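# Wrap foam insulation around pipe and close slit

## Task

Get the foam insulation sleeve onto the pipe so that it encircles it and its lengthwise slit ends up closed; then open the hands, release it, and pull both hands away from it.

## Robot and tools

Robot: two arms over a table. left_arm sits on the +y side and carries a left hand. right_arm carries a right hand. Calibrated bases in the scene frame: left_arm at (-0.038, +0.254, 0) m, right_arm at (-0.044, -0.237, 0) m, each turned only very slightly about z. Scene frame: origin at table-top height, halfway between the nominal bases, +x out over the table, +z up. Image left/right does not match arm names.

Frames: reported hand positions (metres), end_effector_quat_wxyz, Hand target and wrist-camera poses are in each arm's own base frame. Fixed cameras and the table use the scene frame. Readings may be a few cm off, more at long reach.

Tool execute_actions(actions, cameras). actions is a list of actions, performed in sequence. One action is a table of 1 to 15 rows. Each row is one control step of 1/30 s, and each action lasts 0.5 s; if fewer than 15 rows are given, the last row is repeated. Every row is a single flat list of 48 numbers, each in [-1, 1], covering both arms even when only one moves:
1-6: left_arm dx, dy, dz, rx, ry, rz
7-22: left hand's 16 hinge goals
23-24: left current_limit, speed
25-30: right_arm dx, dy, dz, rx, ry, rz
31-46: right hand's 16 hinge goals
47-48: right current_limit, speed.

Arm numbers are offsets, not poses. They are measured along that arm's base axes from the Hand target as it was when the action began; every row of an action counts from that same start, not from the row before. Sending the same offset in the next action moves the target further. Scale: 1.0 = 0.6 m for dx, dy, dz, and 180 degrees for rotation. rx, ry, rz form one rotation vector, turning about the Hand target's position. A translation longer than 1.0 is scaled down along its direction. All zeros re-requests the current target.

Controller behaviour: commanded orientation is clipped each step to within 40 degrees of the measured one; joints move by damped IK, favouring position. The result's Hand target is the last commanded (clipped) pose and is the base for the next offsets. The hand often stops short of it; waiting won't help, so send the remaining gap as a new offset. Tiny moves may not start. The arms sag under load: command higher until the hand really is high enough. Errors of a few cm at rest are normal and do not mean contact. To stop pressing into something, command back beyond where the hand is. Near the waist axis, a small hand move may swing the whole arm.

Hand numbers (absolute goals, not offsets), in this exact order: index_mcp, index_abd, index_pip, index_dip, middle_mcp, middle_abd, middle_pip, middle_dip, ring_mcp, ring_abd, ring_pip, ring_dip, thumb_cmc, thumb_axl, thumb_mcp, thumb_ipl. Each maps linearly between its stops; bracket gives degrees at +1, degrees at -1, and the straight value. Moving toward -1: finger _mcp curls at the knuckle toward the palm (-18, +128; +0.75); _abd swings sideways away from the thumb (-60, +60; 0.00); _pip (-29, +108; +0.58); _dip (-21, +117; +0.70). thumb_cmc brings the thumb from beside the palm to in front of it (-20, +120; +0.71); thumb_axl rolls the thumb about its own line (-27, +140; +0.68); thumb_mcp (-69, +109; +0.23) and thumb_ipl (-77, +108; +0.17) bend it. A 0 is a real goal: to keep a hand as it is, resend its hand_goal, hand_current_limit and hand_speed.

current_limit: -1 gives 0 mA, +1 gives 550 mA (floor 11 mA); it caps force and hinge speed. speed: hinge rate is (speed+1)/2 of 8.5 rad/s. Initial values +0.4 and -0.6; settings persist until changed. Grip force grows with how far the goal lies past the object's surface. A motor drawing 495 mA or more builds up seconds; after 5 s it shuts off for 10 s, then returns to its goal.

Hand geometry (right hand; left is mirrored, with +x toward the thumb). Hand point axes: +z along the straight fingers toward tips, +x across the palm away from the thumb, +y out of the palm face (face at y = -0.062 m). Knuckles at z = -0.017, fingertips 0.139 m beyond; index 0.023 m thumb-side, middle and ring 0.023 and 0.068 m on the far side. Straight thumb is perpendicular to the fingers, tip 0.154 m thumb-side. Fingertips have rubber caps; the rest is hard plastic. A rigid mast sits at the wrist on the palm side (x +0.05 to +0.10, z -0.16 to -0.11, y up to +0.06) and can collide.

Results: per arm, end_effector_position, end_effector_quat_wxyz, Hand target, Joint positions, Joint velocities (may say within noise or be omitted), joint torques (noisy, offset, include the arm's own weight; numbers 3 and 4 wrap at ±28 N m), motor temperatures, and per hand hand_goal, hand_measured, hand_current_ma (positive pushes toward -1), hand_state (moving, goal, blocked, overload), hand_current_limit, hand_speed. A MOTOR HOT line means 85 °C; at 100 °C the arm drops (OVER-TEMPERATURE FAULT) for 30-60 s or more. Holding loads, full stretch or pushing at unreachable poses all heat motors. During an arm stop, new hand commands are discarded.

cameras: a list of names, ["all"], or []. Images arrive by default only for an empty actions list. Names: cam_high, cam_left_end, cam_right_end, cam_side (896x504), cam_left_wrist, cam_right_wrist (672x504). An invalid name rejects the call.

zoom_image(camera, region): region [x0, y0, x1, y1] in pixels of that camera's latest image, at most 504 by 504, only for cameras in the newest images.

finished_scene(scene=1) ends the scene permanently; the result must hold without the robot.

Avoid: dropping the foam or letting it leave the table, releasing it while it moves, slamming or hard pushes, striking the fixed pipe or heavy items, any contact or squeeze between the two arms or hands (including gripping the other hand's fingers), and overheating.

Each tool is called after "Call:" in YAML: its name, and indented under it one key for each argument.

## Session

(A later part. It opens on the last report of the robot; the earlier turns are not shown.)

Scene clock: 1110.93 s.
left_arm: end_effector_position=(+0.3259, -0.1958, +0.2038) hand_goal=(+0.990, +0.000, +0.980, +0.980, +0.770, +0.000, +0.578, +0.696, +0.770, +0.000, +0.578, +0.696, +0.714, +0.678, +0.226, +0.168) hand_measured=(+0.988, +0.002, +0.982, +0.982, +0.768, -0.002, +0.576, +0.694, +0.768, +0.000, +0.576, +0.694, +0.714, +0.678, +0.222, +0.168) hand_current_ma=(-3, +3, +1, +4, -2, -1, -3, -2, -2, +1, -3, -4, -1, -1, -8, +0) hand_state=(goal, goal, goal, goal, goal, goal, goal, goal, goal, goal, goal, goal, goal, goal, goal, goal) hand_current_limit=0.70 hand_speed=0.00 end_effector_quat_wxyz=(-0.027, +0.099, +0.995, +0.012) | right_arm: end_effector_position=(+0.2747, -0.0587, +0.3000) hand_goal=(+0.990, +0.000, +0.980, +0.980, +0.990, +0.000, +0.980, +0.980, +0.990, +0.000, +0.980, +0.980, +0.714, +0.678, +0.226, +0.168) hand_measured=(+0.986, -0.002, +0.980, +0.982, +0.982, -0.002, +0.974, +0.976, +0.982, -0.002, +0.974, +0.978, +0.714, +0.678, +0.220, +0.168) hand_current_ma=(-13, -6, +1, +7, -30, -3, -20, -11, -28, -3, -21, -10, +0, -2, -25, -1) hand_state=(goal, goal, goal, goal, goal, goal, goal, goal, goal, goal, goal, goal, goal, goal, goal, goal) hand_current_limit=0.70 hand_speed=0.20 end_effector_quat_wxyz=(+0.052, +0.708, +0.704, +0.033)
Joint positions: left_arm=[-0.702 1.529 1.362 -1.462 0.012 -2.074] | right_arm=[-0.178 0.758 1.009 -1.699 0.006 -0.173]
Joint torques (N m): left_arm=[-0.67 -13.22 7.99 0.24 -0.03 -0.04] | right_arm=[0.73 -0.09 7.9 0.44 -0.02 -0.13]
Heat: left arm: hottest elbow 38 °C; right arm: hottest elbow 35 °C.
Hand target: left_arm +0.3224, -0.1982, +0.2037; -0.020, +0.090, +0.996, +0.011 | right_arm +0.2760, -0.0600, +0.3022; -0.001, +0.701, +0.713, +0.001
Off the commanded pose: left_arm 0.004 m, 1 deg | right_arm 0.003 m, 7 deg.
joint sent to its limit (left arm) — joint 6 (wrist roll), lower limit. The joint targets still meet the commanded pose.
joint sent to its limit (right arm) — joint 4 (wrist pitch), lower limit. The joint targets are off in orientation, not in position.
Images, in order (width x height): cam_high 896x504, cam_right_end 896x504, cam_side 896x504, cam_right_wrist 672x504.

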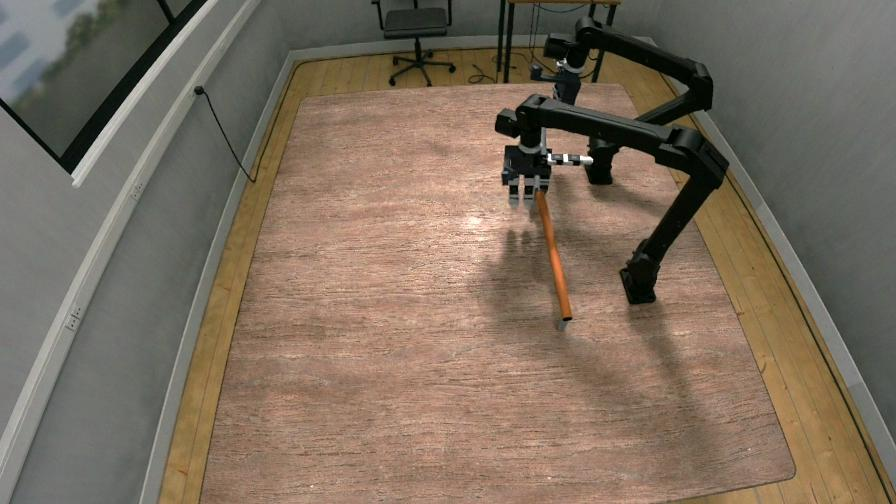

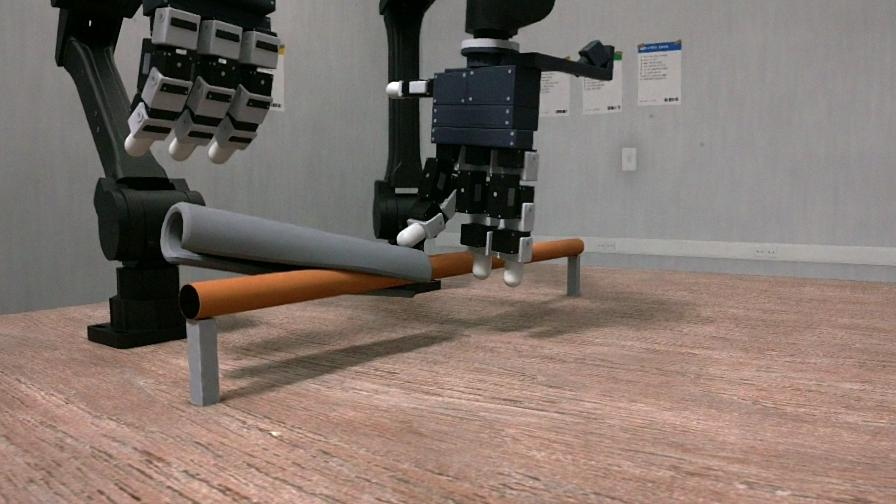

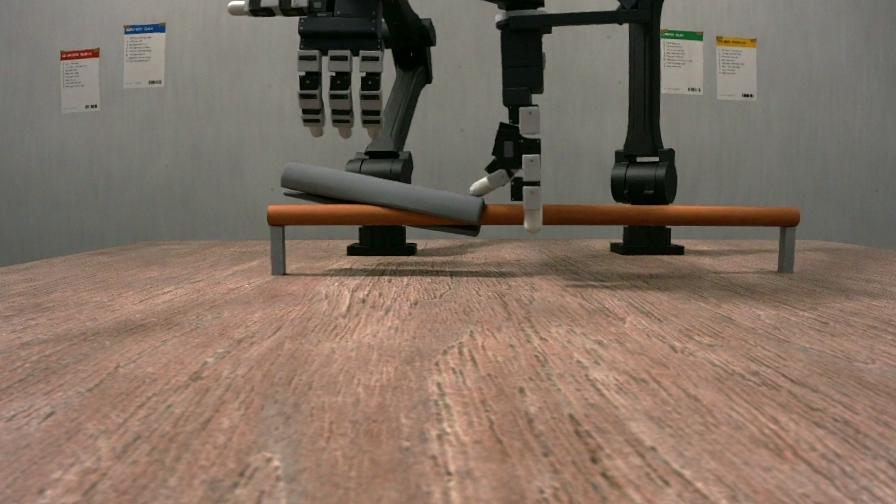

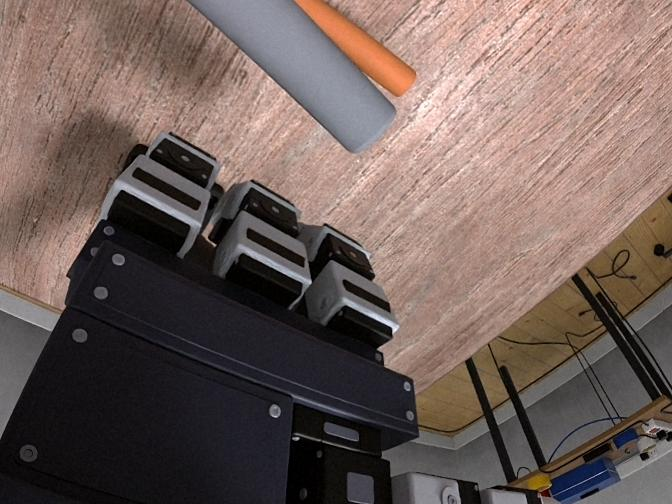

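Call:
execute_actions:
  actions:
    - [[0,0,0,0,0,0,0.99,0,0.98,0.98,0.77,0,0.577,0.696,0.77,0,0.577,0.696,0.714,0.678,0.226,0.168,0.7,0,-0.005,-0.015,-0.05,0,0,0.0,0.99,0,0.98,0.98,0.99,0,0.98,0.98,0.99,0,0.98,0.98,0.714,0.678,0.226,0.168,0.7,0.2],[0,0,0,0,0,0,0.99,0,0.98,0.98,0.77,0,0.577,0.696,0.77,0,0.577,0.696,0.714,0.678,0.226,0.168,0.7,0,-0.01,-0.03,-0.1,0,0,0.0,0.99,0,0.98,0.98,0.99,0,0.98,0.98,0.99,0,0.98,0.98,0.714,0.678,0.226,0.168,0.7,0.2],[0,0,0,0,0,0,0.99,0,0.98,0.98,0.77,0,0.577,0.696,0.77,0,0.577,0.696,0.714,0.678,0.226,0.168,0.7,0,-0.01,-0.035,-0.133,0,0,0.0,0.99,0,0.98,0.98,0.99,0,0.98,0.98,0.99,0,0.98,0.98,0.714,0.678,0.226,0.168,0.7,0.2]]
  cameras: ["cam_side", "cam_right_end", "cam_left_end"]

Call:
zoom_image:
  camera: "cam_right_end"
  region: [80, 120, 320, 320]

Scene clock: 1112.23 s.
left_arm: end_effector_position=(+0.3259, -0.1958, +0.2038) hand_goal=(+0.990, +0.000, +0.980, +0.980, +0.770, +0.000, +0.578, +0.696, +0.770, +0.000, +0.578, +0.696, +0.714, +0.678, +0.226, +0.168) hand_measured=(+0.988, +0.002, +0.982, +0.982, +0.768, -0.002, +0.576, +0.694, +0.768, +0.000, +0.576, +0.694, +0.714, +0.678, +0.222, +0.168) hand_current_ma=(-3, +3, +1, +4, -2, -1, -3, -2, -2, +1, -3, -4, -1, -1, -8, +0) hand_state=(goal, goal, goal, goal, goal, goal, goal, goal, goal, goal, goal, goal, goal, goal, goal, goal) hand_current_limit=0.70 hand_speed=0.00 end_effector_quat_wxyz=(-0.027, +0.099, +0.995, +0.012) | right_arm: end_effector_position=(+0.2661, -0.0780, +0.2206) hand_goal=(+0.990, +0.000, +0.980, +0.980, +0.990, +0.000, +0.980, +0.980, +0.990, +0.000, +0.980, +0.980, +0.714, +0.678, +0.226, +0.168) hand_measured=(+0.986, -0.002, +0.980, +0.982, +0.982, -0.002, +0.974, +0.976, +0.982, -0.002, +0.974, +0.978, +0.714, +0.678, +0.220, +0.168) hand_current_ma=(-13, -6, +1, +7, -30, -3, -20, -11, -28, -3, -20, -9, +0, -2, -25, -1) hand_state=(goal, goal, goal, goal, goal, goal, goal, goal, goal, goal, goal, goal, goal, goal, goal, goal) hand_current_limit=0.70 hand_speed=0.20 end_effector_quat_wxyz=(-0.006, +0.702, +0.712, -0.002)
Joint positions: left_arm=[-0.702 1.529 1.362 -1.462 0.012 -2.074] | right_arm=[-0.303 0.814 0.858 -1.628 -0.003 -0.318]
Joint torques (N m): left_arm=[-0.32 -12.98 7.97 0.27 -0.03 -0.05] | right_arm=[0.62 -1.08 7.58 0.77 0.09 -0.09]
Heat: left arm: hottest elbow 38 °C; right arm: hottest elbow 34 °C.
Hand target: left_arm +0.3224, -0.1982, +0.2037; -0.020, +0.090, +0.996, +0.011 | right_arm +0.2700, -0.0809, +0.2225; -0.001, +0.701, +0.713, +0.001
Off the commanded pose: left_arm 0.004 m, 1 deg | right_arm 0.005 m, 1 deg.
joint sent to its limit (left arm) — joint 6 (wrist roll), lower limit. The joint targets still meet the commanded pose.
Images, in order (width x height): cam_left_end 896x504, cam_right_end 896x504, cam_side 896x504.

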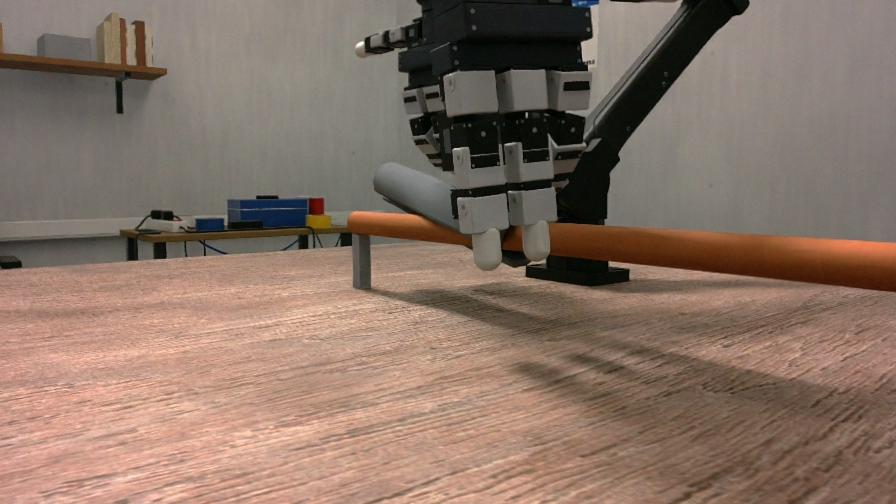

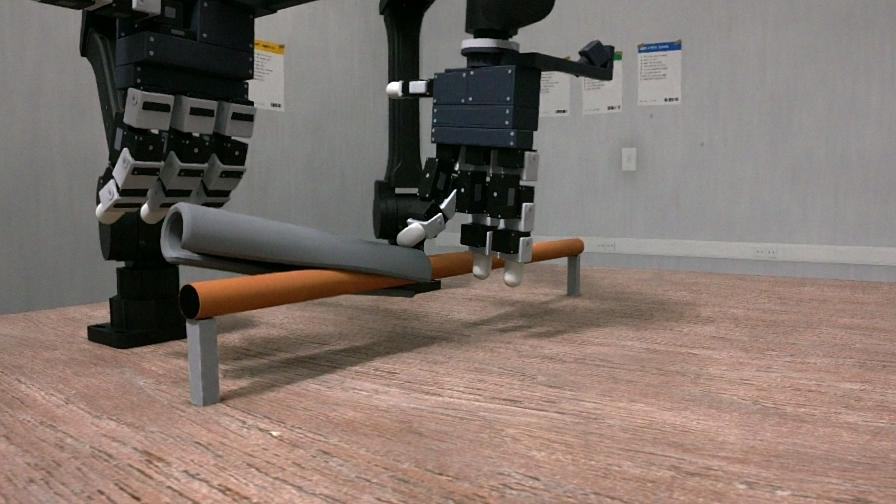

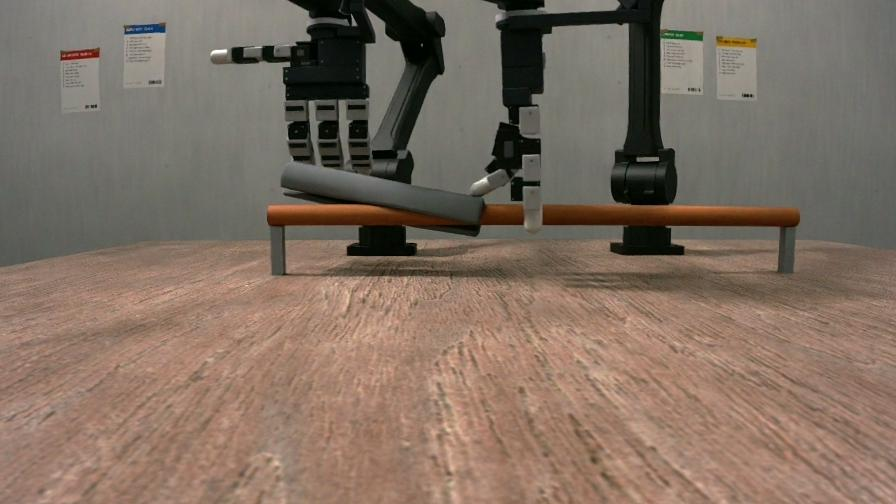

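Scaled by 2.100 from the camera's 896x504 image, which has a finer 1280x720 frame.

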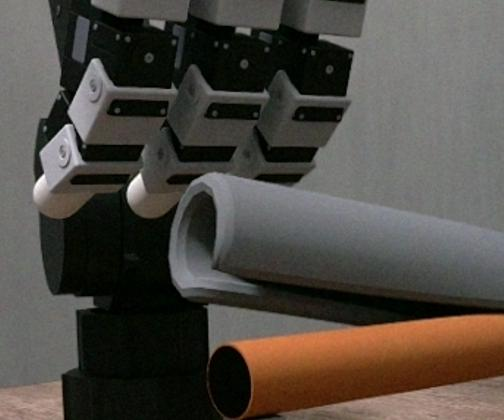

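Call:
execute_actions:
  actions:
    - [[0,0,0,0,0,0,0.99,0,0.98,0.98,0.77,0,0.577,0.696,0.77,0,0.577,0.696,0.714,0.678,0.226,0.168,0.7,0,0.02,0,-0.012,0,0,0.0,0.99,0,0.98,0.98,0.99,0,0.98,0.98,0.99,0,0.98,0.98,0.714,0.678,0.226,0.168,0.7,0.2],[0,0,0,0,0,0,0.99,0,0.98,0.98,0.77,0,0.577,0.696,0.77,0,0.577,0.696,0.714,0.678,0.226,0.168,0.7,0,0.045,0,-0.026,0,0,0.0,0.99,0,0.98,0.98,0.99,0,0.98,0.98,0.99,0,0.98,0.98,0.714,0.678,0.226,0.168,0.7,0.2],[0,0,0,0,0,0,0.99,0,0.98,0.98,0.77,0,0.577,0.696,0.77,0,0.577,0.696,0.714,0.678,0.226,0.168,0.7,0,0.067,0,-0.039,0,0,0.0,0.99,0,0.98,0.98,0.99,0,0.98,0.98,0.99,0,0.98,0.98,0.714,0.678,0.226,0.168,0.7,0.2]]
  cameras: ["cam_side", "cam_right_end", "cam_right_wrist"]

Call:
zoom_image:
  camera: "cam_right_end"
  region: [80, 120, 320, 320]

Scene clock: 1113.33 s.
left_arm: end_effector_position=(+0.3259, -0.1958, +0.2038) hand_goal=(+0.990, +0.000, +0.980, +0.980, +0.770, +0.000, +0.578, +0.696, +0.770, +0.000, +0.578, +0.696, +0.714, +0.678, +0.226, +0.168) hand_measured=(+0.988, +0.002, +0.982, +0.982, +0.768, -0.002, +0.576, +0.694, +0.768, +0.000, +0.576, +0.694, +0.714, +0.678, +0.222, +0.168) hand_current_ma=(-3, +3, +1, +4, -2, -1, -3, -2, -2, +1, -3, -4, -1, -1, -8, +0) hand_state=(goal, goal, goal, goal, goal, goal, goal, goal, goal, goal, goal, goal, goal, goal, goal, goal) hand_current_limit=0.70 hand_speed=0.00 end_effector_quat_wxyz=(-0.027, +0.099, +0.995, +0.012) | right_arm: end_effector_position=(+0.3059, -0.0811, +0.1981) hand_goal=(+0.990, +0.000, +0.980, +0.980, +0.990, +0.000, +0.980, +0.980, +0.990, +0.000, +0.980, +0.980, +0.714, +0.678, +0.226, +0.168) hand_measured=(+0.986, -0.002, +0.980, +0.982, +0.982, -0.002, +0.974, +0.976, +0.982, -0.002, +0.974, +0.978, +0.714, +0.678, +0.220, +0.168) hand_current_ma=(-13, -6, +1, +7, -30, -3, -20, -11, -28, -3, -20, -9, +0, -2, -25, -1) hand_state=(goal, goal, goal, goal, goal, goal, goal, goal, goal, goal, goal, goal, goal, goal, goal, goal) hand_current_limit=0.70 hand_speed=0.20 end_effector_quat_wxyz=(-0.006, +0.700, +0.714, -0.001)
Joint positions: left_arm=[-0.702 1.529 1.362 -1.462 0.012 -2.074] | right_arm=[-0.267 0.932 0.857 -1.507 -0.003 -0.286]
Joint torques (N m): left_arm=[-0.5 -13.27 7.99 0.24 -0.05 -0.05] | right_arm=[1.55 -2.49 7.46 0.65 0.06 0.08]
Heat: left arm: hottest elbow 38 °C; right arm: hottest elbow 34 °C.
Hand target: left_arm +0.3224, -0.1982, +0.2037; -0.020, +0.090, +0.996, +0.011 | right_arm +0.3102, -0.0809, +0.1991; -0.001, +0.701, +0.713, +0.001
Off the commanded pose: left_arm 0.004 m, 1 deg | right_arm 0.004 m, 1 deg.
joint sent to its limit (left arm) — joint 6 (wrist roll), lower limit. The joint targets still meet the commanded pose.
Images, in order (width x height): cam_right_end 896x504, cam_side 896x504, cam_right_wrist 672x504.

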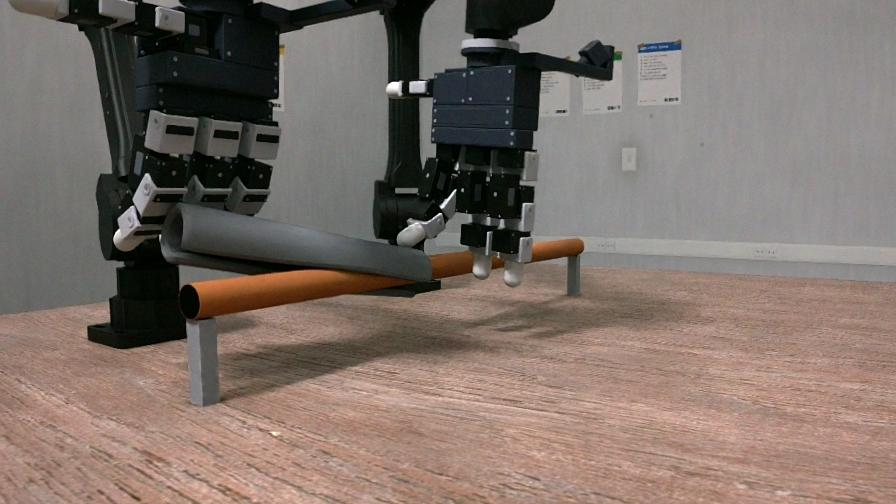

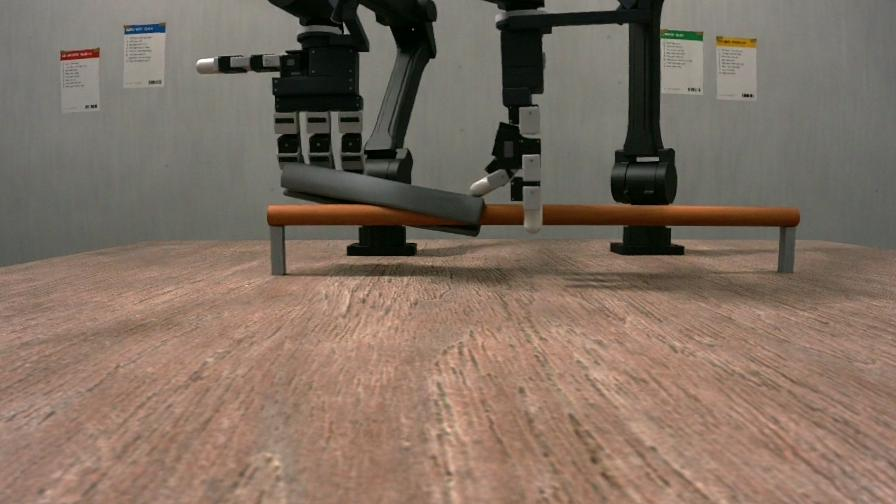

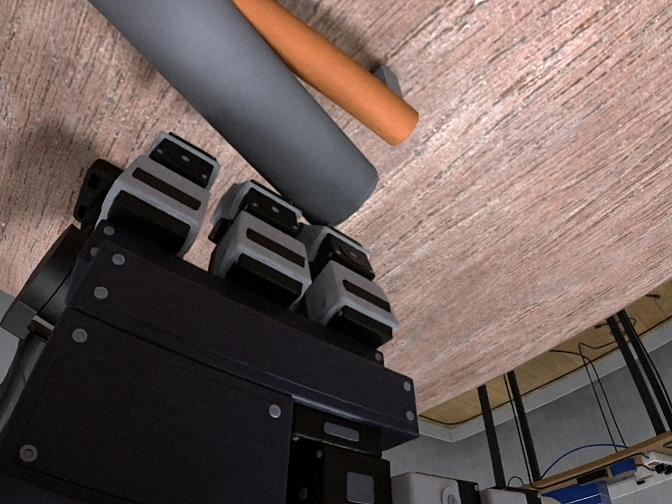

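Scaled by 2.100 from the camera's 896x504 image, which has a finer 1280x720 frame.

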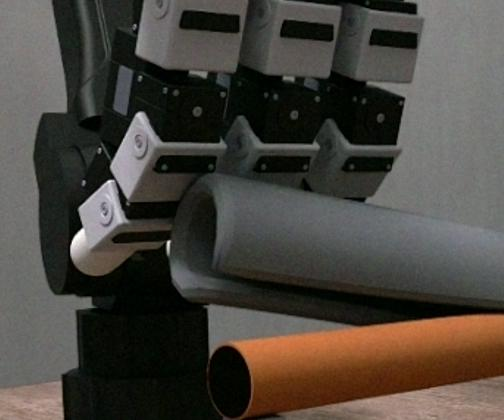

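Call:
execute_actions:
  actions:
    - [[0,0,0,0,0,0,0.99,0,0.98,0.98,0.77,0,0.577,0.696,0.77,0,0.577,0.696,0.714,0.678,0.226,0.168,0.7,0,0.017,0,-0.012,0,0,0.0,0.99,0,0.98,0.98,0.99,0,0.98,0.98,0.99,0,0.98,0.98,0.714,0.678,0.226,0.168,0.7,0.2],[0,0,0,0,0,0,0.99,0,0.98,0.98,0.77,0,0.577,0.696,0.77,0,0.577,0.696,0.714,0.678,0.226,0.168,0.7,0,0.033,0,-0.025,0,0,0.0,0.99,0,0.98,0.98,0.99,0,0.98,0.98,0.99,0,0.98,0.98,0.714,0.678,0.226,0.168,0.7,0.2]]
  cameras: ["cam_side", "cam_right_end", "cam_right_wrist"]

Call:
zoom_image:
  camera: "cam_right_end"
  region: [120, 150, 440, 350]

Call:
zoom_image:
  camera: "cam_side"
  region: [260, 130, 520, 250]

Scene clock: 1114.33 s.
left_arm: end_effector_position=(+0.3259, -0.1958, +0.2038) hand_goal=(+0.990, +0.000, +0.980, +0.980, +0.770, +0.000, +0.578, +0.696, +0.770, +0.000, +0.578, +0.696, +0.714, +0.678, +0.226, +0.168) hand_measured=(+0.990, +0.002, +0.982, +0.982, +0.768, -0.002, +0.576, +0.694, +0.768, +0.000, +0.576, +0.694, +0.714, +0.678, +0.222, +0.168) hand_current_ma=(-1, +3, +2, +4, -2, -1, -3, -2, -2, +1, -3, -4, -1, -1, -8, +0) hand_state=(goal, goal, goal, goal, goal, goal, goal, goal, goal, goal, goal, goal, goal, goal, goal, goal) hand_current_limit=0.70 hand_speed=0.00 end_effector_quat_wxyz=(-0.027, +0.099, +0.995, +0.012) | right_arm: end_effector_position=(+0.3245, -0.0823, +0.1860) hand_goal=(+0.990, +0.000, +0.980, +0.980, +0.990, +0.000, +0.980, +0.980, +0.990, +0.000, +0.980, +0.980, +0.714, +0.678, +0.226, +0.168) hand_measured=(+0.994, -0.002, +0.980, +0.982, +0.982, -0.002, +0.974, +0.976, +0.982, -0.002, +0.974, +0.978, +0.714, +0.678, +0.220, +0.168) hand_current_ma=(+12, -3, +1, +7, -30, -3, -18, -11, -28, -3, -20, -9, +0, -2, -25, -1) hand_state=(goal, goal, goal, goal, goal, goal, goal, goal, goal, goal, goal, goal, goal, goal, goal, goal) hand_current_limit=0.70 hand_speed=0.20 end_effector_quat_wxyz=(-0.004, +0.702, +0.712, -0.001)
Joint positions: left_arm=[-0.702 1.529 1.362 -1.462 0.012 -2.074] | right_arm=[-0.249 0.988 0.857 -1.448 -0.002 -0.263]
Joint torques (N m): left_arm=[-0.44 -13.27 7.98 0.21 -0.02 -0.05] | right_arm=[1.55 -2.9 7.12 0.94 0.04 0.02]
Heat: left arm: hottest elbow 38 °C; right arm: hottest elbow 34 °C.
Hand target: left_arm +0.3224, -0.1982, +0.2037; -0.020, +0.090, +0.996, +0.011 | right_arm +0.3300, -0.0809, +0.1841; -0.001, +0.701, +0.713, +0.001
Off the commanded pose: left_arm 0.004 m, 1 deg | right_arm 0.006 m, 0 deg.
joint sent to its limit (left arm) — joint 6 (wrist roll), lower limit. The joint targets still meet the commanded pose.
Images, in order (width x height): cam_right_end 896x504, cam_side 896x504, cam_right_wrist 672x504.

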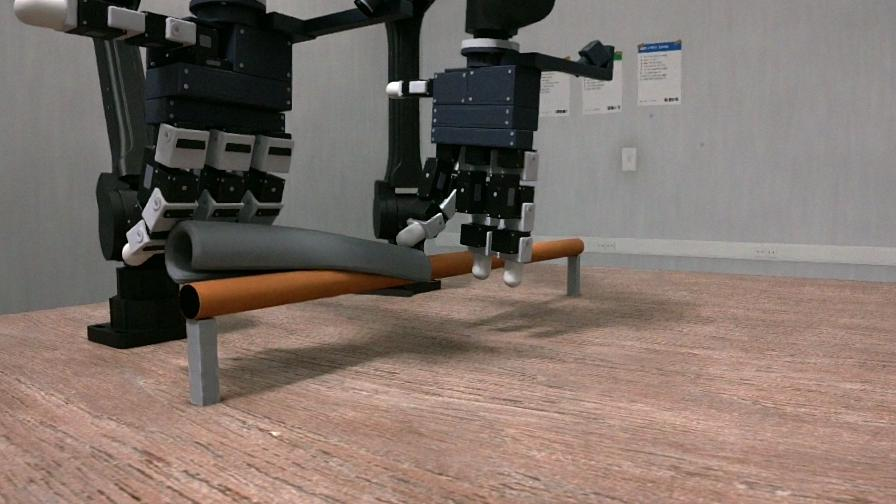

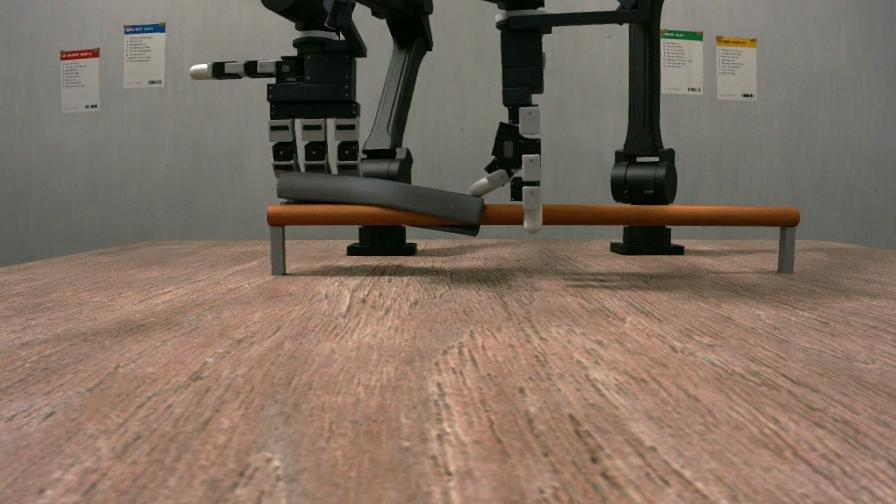

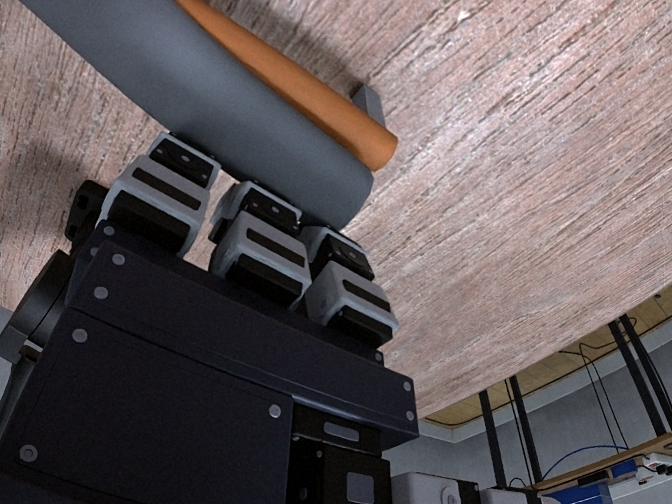

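Scaled by 1.575 from the camera's 896x504 image, which has a finer 1280x720 frame.

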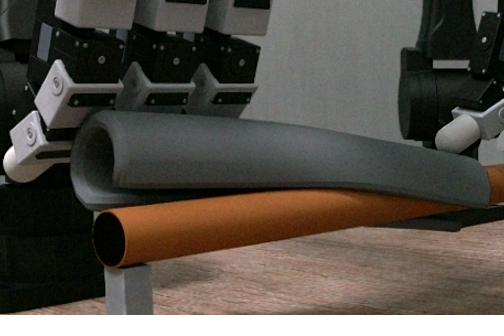

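Scaled by 1.938 from the camera's 896x504 image, which has a finer 1280x720 frame.

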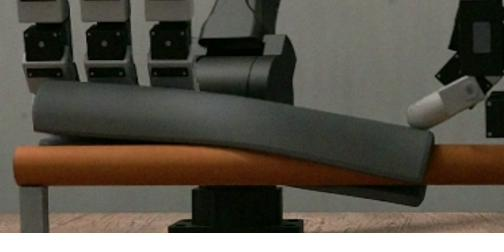

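Call:
execute_actions:
  actions:
    - [[0,0,0,0,0,0,0.99,0,0.98,0.98,0.77,0,0.577,0.696,0.77,0,0.577,0.696,0.714,0.678,0.226,0.168,0.7,0,0,0,-0.012,0,0,0.0,0.99,0,0.98,0.98,0.99,0,0.98,0.98,0.99,0,0.98,0.98,0.714,0.678,0.226,0.168,0.7,0.2],[0,0,0,0,0,0,0.99,0,0.98,0.98,0.77,0,0.577,0.696,0.77,0,0.577,0.696,0.714,0.678,0.226,0.168,0.7,0,0,0,-0.025,0,0,0.0,0.99,0,0.98,0.98,0.99,0,0.98,0.98,0.99,0,0.98,0.98,0.714,0.678,0.226,0.168,0.7,0.2]]
  cameras: ["cam_side", "cam_right_end", "cam_right_wrist"]

Call:
zoom_image:
  camera: "cam_right_end"
  region: [120, 170, 320, 330]

Call:
zoom_image:
  camera: "cam_side"
  region: [260, 130, 520, 250]

Scene clock: 1115.53 s.
left_arm: end_effector_position=(+0.3259, -0.1958, +0.2038) hand_goal=(+0.990, +0.000, +0.980, +0.980, +0.770, +0.000, +0.578, +0.696, +0.770, +0.000, +0.578, +0.696, +0.714, +0.678, +0.226, +0.168) hand_measured=(+0.990, +0.002, +0.982, +0.982, +0.768, -0.002, +0.576, +0.694, +0.768, +0.000, +0.576, +0.694, +0.714, +0.678, +0.222, +0.168) hand_current_ma=(+1, +3, +3, +4, -2, -1, -3, -2, -2, +1, -3, -4, -1, -1, -8, +0) hand_state=(goal, goal, goal, goal, goal, goal, goal, goal, goal, goal, goal, goal, goal, goal, goal, goal) hand_current_limit=0.70 hand_speed=0.00 end_effector_quat_wxyz=(-0.027, +0.099, +0.995, +0.012) | right_arm: end_effector_position=(+0.3235, -0.0822, +0.1739) hand_goal=(+0.990, +0.000, +0.980, +0.980, +0.990, +0.000, +0.980, +0.980, +0.990, +0.000, +0.980, +0.980, +0.714, +0.678, +0.226, +0.168) hand_measured=(+0.994, -0.002, +0.980, +0.982, +0.994, +0.000, +0.978, +0.976, +0.988, -0.002, +0.976, +0.978, +0.714, +0.678, +0.220, +0.168) hand_current_ma=(+13, -3, +1, +7, +12, -1, -4, -11, -8, -3, -12, -9, +0, -2, -25, -1) hand_state=(goal, goal, goal, goal, goal, goal, goal, goal, goal, goal, goal, goal, goal, goal, goal, goal) hand_current_limit=0.70 hand_speed=0.20 end_effector_quat_wxyz=(-0.002, +0.702, +0.712, -0.001)
Joint positions: left_arm=[-0.702 1.529 1.362 -1.462 0.012 -2.074] | right_arm=[-0.249 0.988 0.824 -1.412 -0.002 -0.263]
Joint torques (N m): left_arm=[-0.56 -13.04 7.98 0.2 -0.05 -0.03] | right_arm=[1.9 -2.2 6.9 1.21 0.02 0.02]
Heat: left arm: hottest elbow 38 °C; right arm: hottest elbow 34 °C.
Hand target: left_arm +0.3224, -0.1982, +0.2037; -0.020, +0.090, +0.996, +0.011 | right_arm +0.3300, -0.0809, +0.1691; -0.001, +0.701, +0.713, +0.001
Off the commanded pose: left_arm 0.004 m, 1 deg | right_arm 0.008 m, 0 deg.
joint sent to its limit (left arm) — joint 6 (wrist roll), lower limit. The joint targets still meet the commanded pose.
Images, in order (width x height): cam_right_end 896x504, cam_side 896x504, cam_right_wrist 672x504.

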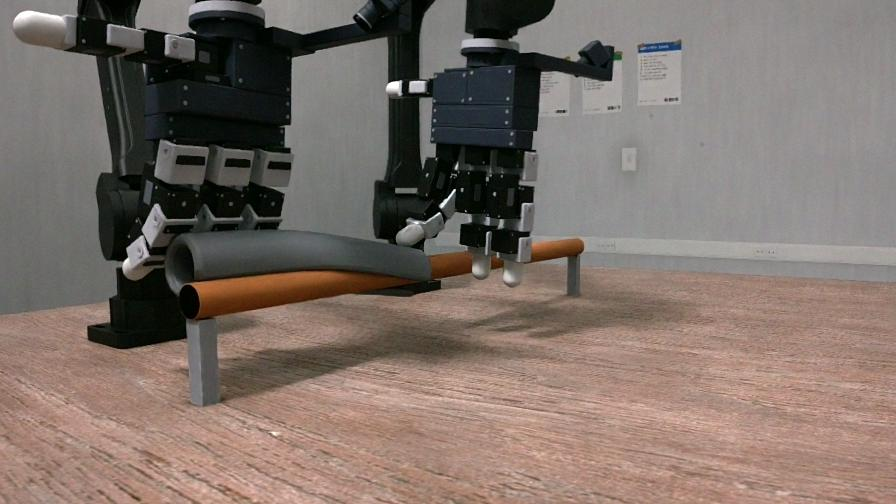

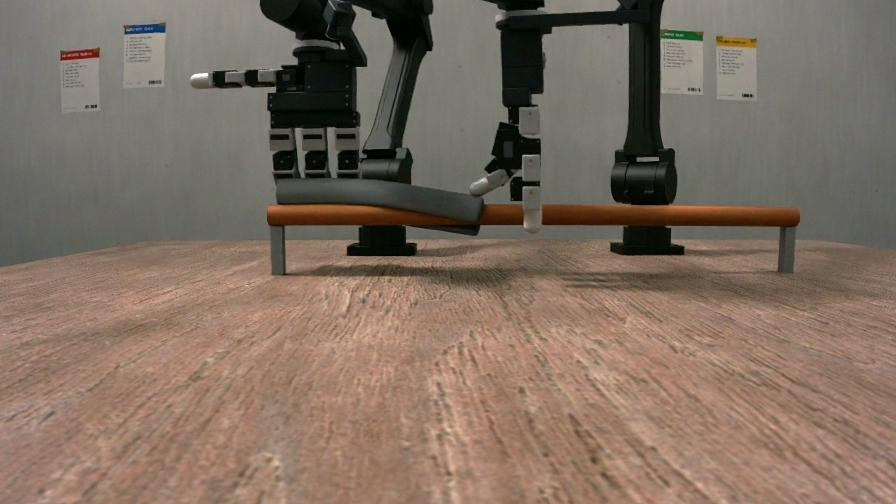

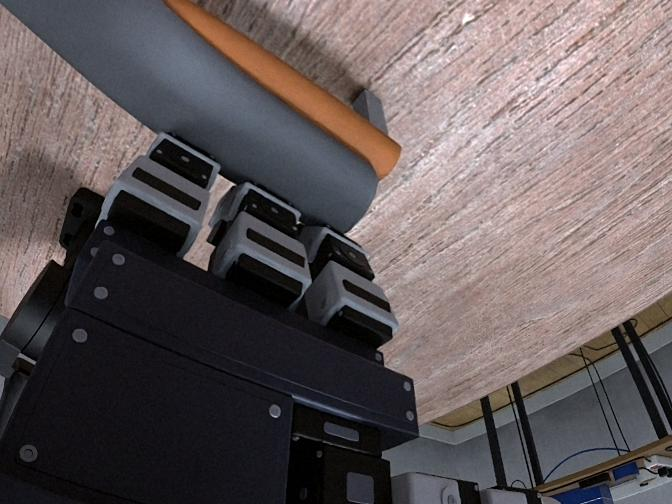

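Scaled by 2.520 from the camera's 896x504 image, which has a finer 1280x720 frame.

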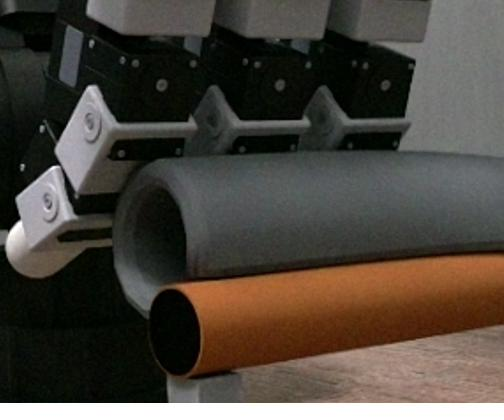

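Scaled by 1.938 from the camera's 896x504 image, which has a finer 1280x720 frame.

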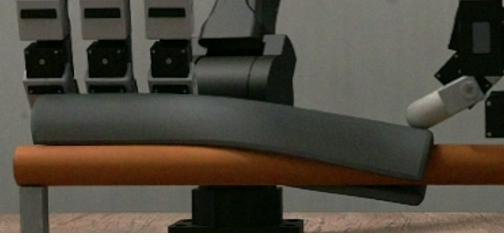

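Call:
execute_actions:
  actions:
    - [[0,0.0,-0.008,0,0,0,0.99,0,0.98,0.98,0.77,0,0.577,0.696,0.77,0,0.577,0.696,0.714,0.678,0.226,0.168,0.7,0,0.0,0.0,-0.005,0,0,0.0,0.99,0,0.98,0.98,0.99,0,0.98,0.98,0.99,0,0.98,0.98,0.714,0.678,0.226,0.168,0.7,0.2]]
    - [[0,0.02,-0.004,0,0,0,0.99,0,0.98,0.98,0.77,0,0.577,0.696,0.77,0,0.577,0.696,0.714,0.678,0.226,0.168,0.7,0,0,0.02,0.0,0,0,0.0,0.99,0,0.98,0.98,0.99,0,0.98,0.98,0.99,0,0.98,0.98,0.714,0.678,0.226,0.168,0.7,0.2],[0,0.042,-0.004,0,0,0,0.99,0,0.98,0.98,0.77,0,0.577,0.696,0.77,0,0.577,0.696,0.714,0.678,0.226,0.168,0.7,0,0,0.042,0.0,0,0,0.0,0.99,0,0.98,0.98,0.99,0,0.98,0.98,0.99,0,0.98,0.98,0.714,0.678,0.226,0.168,0.7,0.2]]
  cameras: ["cam_side", "cam_right_end", "cam_right_wrist"]

Call:
zoom_image:
  camera: "cam_right_end"
  region: [120, 170, 320, 330]

Call:
zoom_image:
  camera: "cam_side"
  region: [260, 130, 520, 250]

Scene clock: 1117.40 s.
left_arm: end_effector_position=(+0.3202, -0.1753, +0.1951) hand_goal=(+0.990, +0.000, +0.980, +0.980, +0.770, +0.000, +0.578, +0.696, +0.770, +0.000, +0.578, +0.696, +0.714, +0.678, +0.226, +0.168) hand_measured=(+0.988, -0.002, +0.980, +0.982, +0.768, -0.002, +0.576, +0.694, +0.768, +0.000, +0.576, +0.694, +0.714, +0.678, +0.222, +0.168) hand_current_ma=(-4, -2, +1, +3, -2, -1, -3, -2, -2, +1, -3, -4, -1, -1, -8, +0) hand_state=(goal, goal, goal, goal, goal, goal, goal, goal, goal, goal, goal, goal, goal, goal, goal, goal) hand_current_limit=0.70 hand_speed=0.00 end_effector_quat_wxyz=(-0.027, +0.089, +0.996, +0.014) | right_arm: end_effector_position=(+0.3252, -0.0626, +0.1693) hand_goal=(+0.990, +0.000, +0.980, +0.980, +0.990, +0.000, +0.980, +0.980, +0.990, +0.000, +0.980, +0.980, +0.714, +0.678, +0.226, +0.168) hand_measured=(+1.000, +0.002, +0.984, +0.982, +1.000, +0.004, +0.980, +0.976, +0.996, +0.000, +0.978, +0.978, +0.714, +0.678, +0.220, +0.168) hand_current_ma=(+35, +7, +12, +7, +35, +9, +0, -11, +18, +2, -7, -9, +0, -2, -25, -1) hand_state=(goal, goal, goal, goal, goal, goal, goal, goal, goal, goal, goal, goal, goal, goal, goal, goal) hand_current_limit=0.70 hand_speed=0.20 end_effector_quat_wxyz=(-0.002, +0.705, +0.709, -0.008)
Joint positions: left_arm=[-0.673 1.493 1.297 -1.435 0.005 -2.066] | right_arm=[-0.158 0.988 0.813 -1.408 0.011 -0.164]
Joint torques (N m): left_arm=[0.67 -12.45 8.38 0.17 -0.17 0.11] | right_arm=[2.49 -3.19 6.54 1.09 -0.42 0.02]
Heat: left arm: hottest elbow 38 °C; right arm: hottest elbow 34 °C.
Hand target: left_arm +0.3223, -0.1731, +0.1963; -0.020, +0.090, +0.996, +0.011 | right_arm +0.3300, -0.0557, +0.1661; -0.001, +0.701, +0.713, +0.001
Off the commanded pose: left_arm 0.003 m, 1 deg | right_arm 0.009 m, 1 deg.
Images, in order (width x height): cam_right_end 896x504, cam_side 896x504, cam_right_wrist 672x504.

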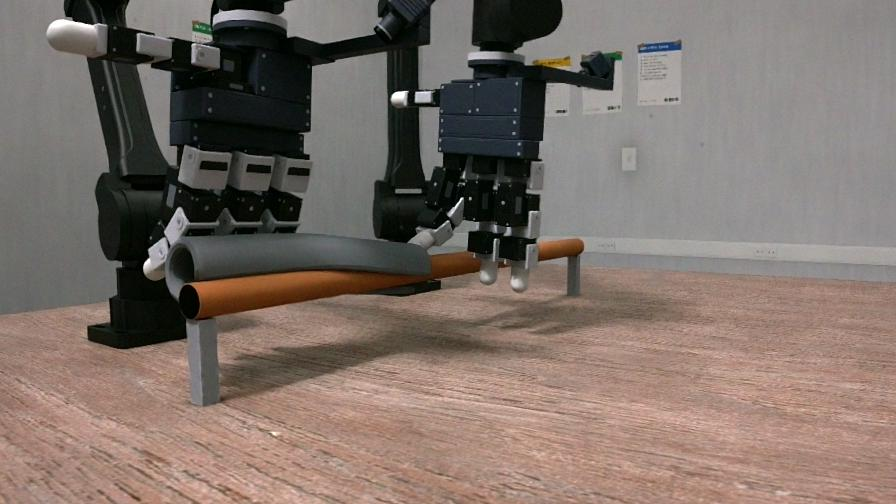

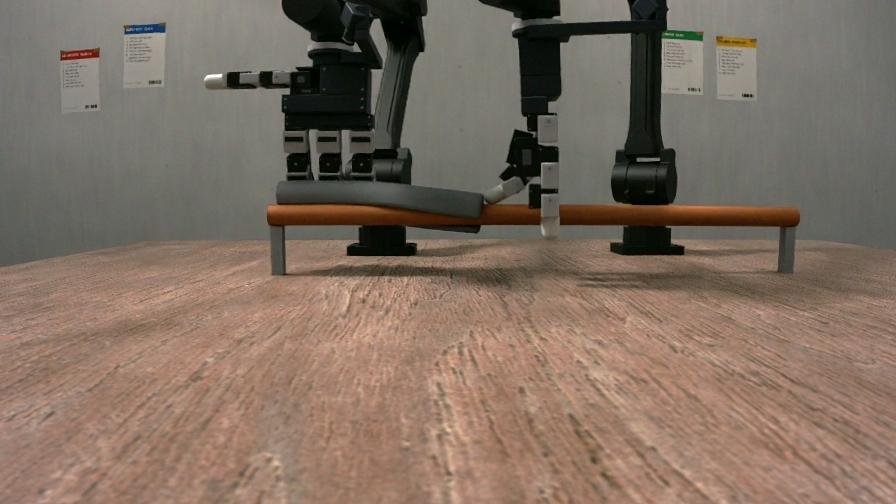

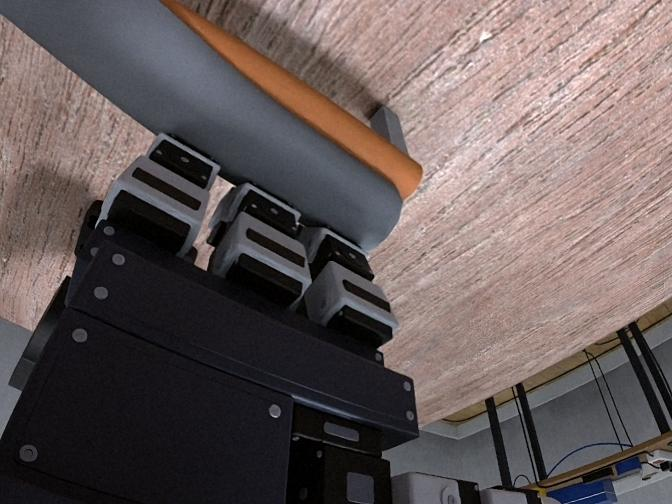

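Scaled by 2.520 from the camera's 896x504 image, which has a finer 1280x720 frame.

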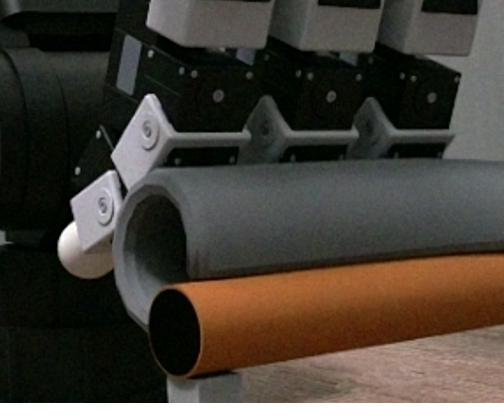

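Scaled by 1.938 from the camera's 896x504 image, which has a finer 1280x720 frame.

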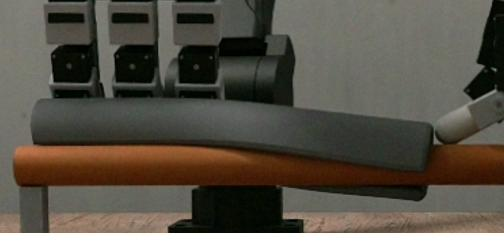

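Call:
execute_actions:
  actions:
    - [[0,0.01,0.02,0,0,0,0.99,0,0.98,0.98,0.77,0,0.577,0.696,0.77,0,0.577,0.696,0.714,0.678,0.226,0.168,0.7,0,0.012,0.0,-0.01,0,0,0.0,0.99,0,0.98,0.98,0.99,0,0.98,0.98,0.99,0,0.98,0.98,0.714,0.678,0.226,0.168,0.7,0.2],[0,0.02,0.04,0,0,0,0.99,0,0.98,0.98,0.77,0,0.577,0.696,0.77,0,0.577,0.696,0.714,0.678,0.226,0.168,0.7,0,0.025,0.0,-0.02,0,0,0.0,0.99,0,0.98,0.98,0.99,0,0.98,0.98,0.99,0,0.98,0.98,0.714,0.678,0.226,0.168,0.7,0.2]]
  cameras: ["cam_side", "cam_right_end", "cam_right_wrist"]

Call:
zoom_image:
  camera: "cam_right_end"
  region: [120, 170, 320, 330]

Call:
zoom_image:
  camera: "cam_side"
  region: [260, 130, 520, 250]

Scene clock: 1118.97 s.
left_arm: end_effector_position=(+0.3162, -0.1605, +0.2074) hand_goal=(+0.990, +0.000, +0.980, +0.980, +0.770, +0.000, +0.578, +0.696, +0.770, +0.000, +0.578, +0.696, +0.714, +0.678, +0.226, +0.168) hand_measured=(+0.988, -0.002, +0.980, +0.982, +0.768, -0.002, +0.576, +0.694, +0.768, +0.000, +0.576, +0.694, +0.714, +0.678, +0.222, +0.168) hand_current_ma=(-4, -2, +1, +3, -2, -1, -3, -2, -2, +1, -3, -4, -1, -1, -8, +0) hand_state=(goal, goal, goal, goal, goal, goal, goal, goal, goal, goal, goal, goal, goal, goal, goal, goal) hand_current_limit=0.70 hand_speed=0.00 end_effector_quat_wxyz=(-0.033, +0.089, +0.995, +0.019) | right_arm: end_effector_position=(+0.3265, -0.0626, +0.1654) hand_goal=(+0.990, +0.000, +0.980, +0.980, +0.990, +0.000, +0.980, +0.980, +0.990, +0.000, +0.980, +0.980, +0.714, +0.678, +0.226, +0.168) hand_measured=(+1.000, +0.002, +0.982, +0.982, +1.000, +0.004, +0.980, +0.976, +1.000, +0.002, +0.978, +0.978, +0.714, +0.678, +0.220, +0.168) hand_current_ma=(+35, +7, +9, +7, +36, +10, +1, -11, +35, +8, -7, -9, +0, -2, -25, -1) hand_state=(goal, goal, goal, goal, goal, goal, goal, goal, goal, goal, goal, goal, goal, goal, goal, goal) hand_current_limit=0.70 hand_speed=0.20 end_effector_quat_wxyz=(-0.005, +0.707, +0.707, -0.012)
Joint positions: left_arm=[-0.652 1.466 1.297 -1.478 0.004 -2.045] | right_arm=[-0.152 1.002 0.813 -1.404 0.014 -0.151]
Joint torques (N m): left_arm=[1.08 -12.57 11.06 -0.5 -0.15 0.08] | right_arm=[2.61 -0.5 6.41 2.65 -0.53 0.01]
Heat: left arm: hottest elbow 38 °C; right arm: hottest elbow 34 °C.
Hand target: left_arm +0.3223, -0.1610, +0.2204; -0.020, +0.090, +0.996, +0.011 | right_arm +0.3450, -0.0558, +0.1542; -0.001, +0.701, +0.713, +0.001
Off the commanded pose: left_arm 0.014 m, 2 deg | right_arm 0.023 m, 2 deg.
Images, in order (width x height): cam_right_end 896x504, cam_side 896x504, cam_right_wrist 672x504.

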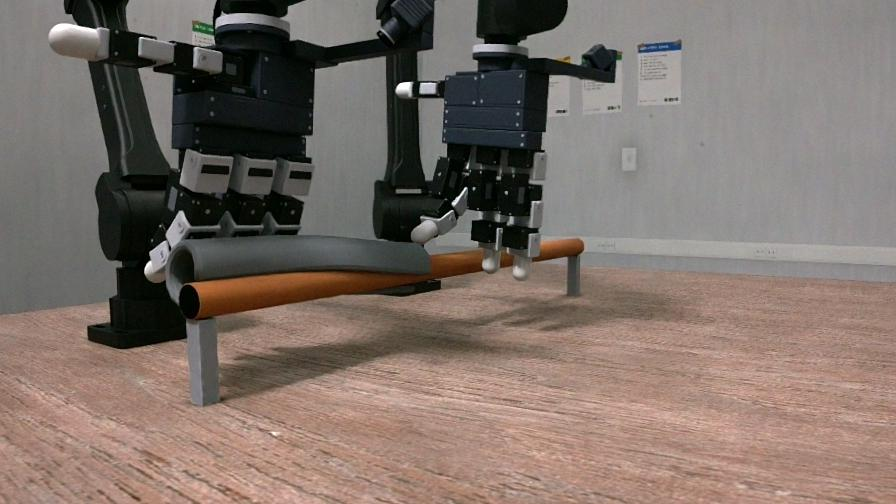

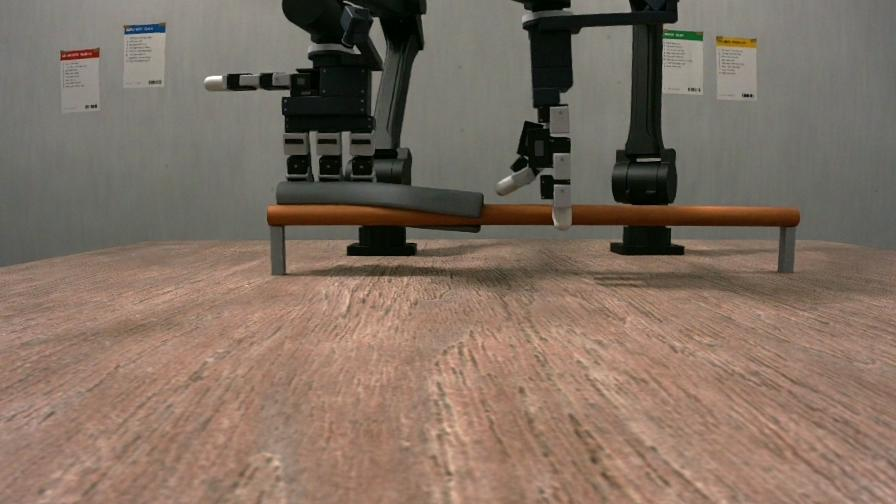

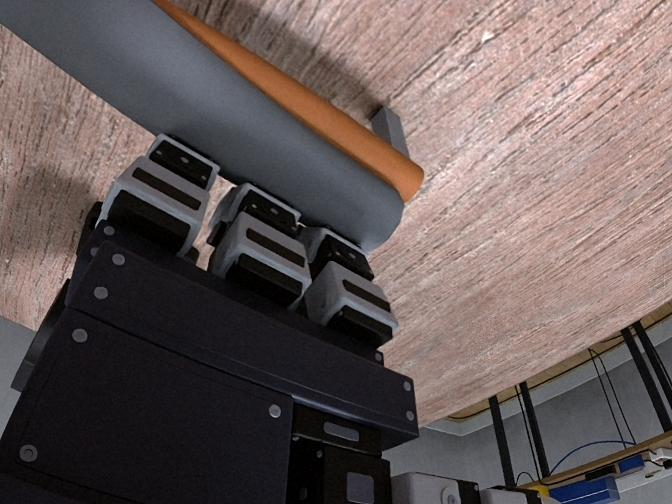

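Scaled by 2.520 from the camera's 896x504 image, which has a finer 1280x720 frame.

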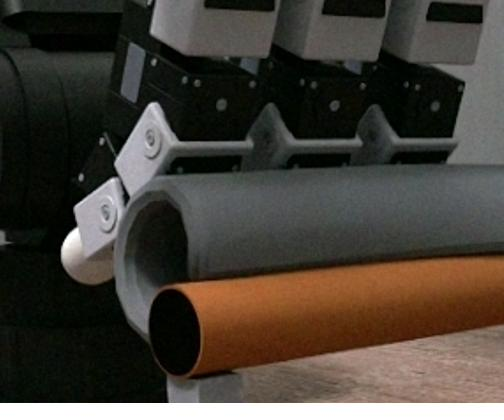

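Scaled by 1.938 from the camera's 896x504 image, which has a finer 1280x720 frame.

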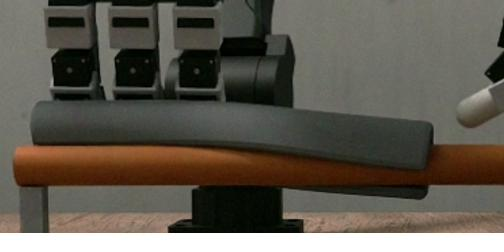

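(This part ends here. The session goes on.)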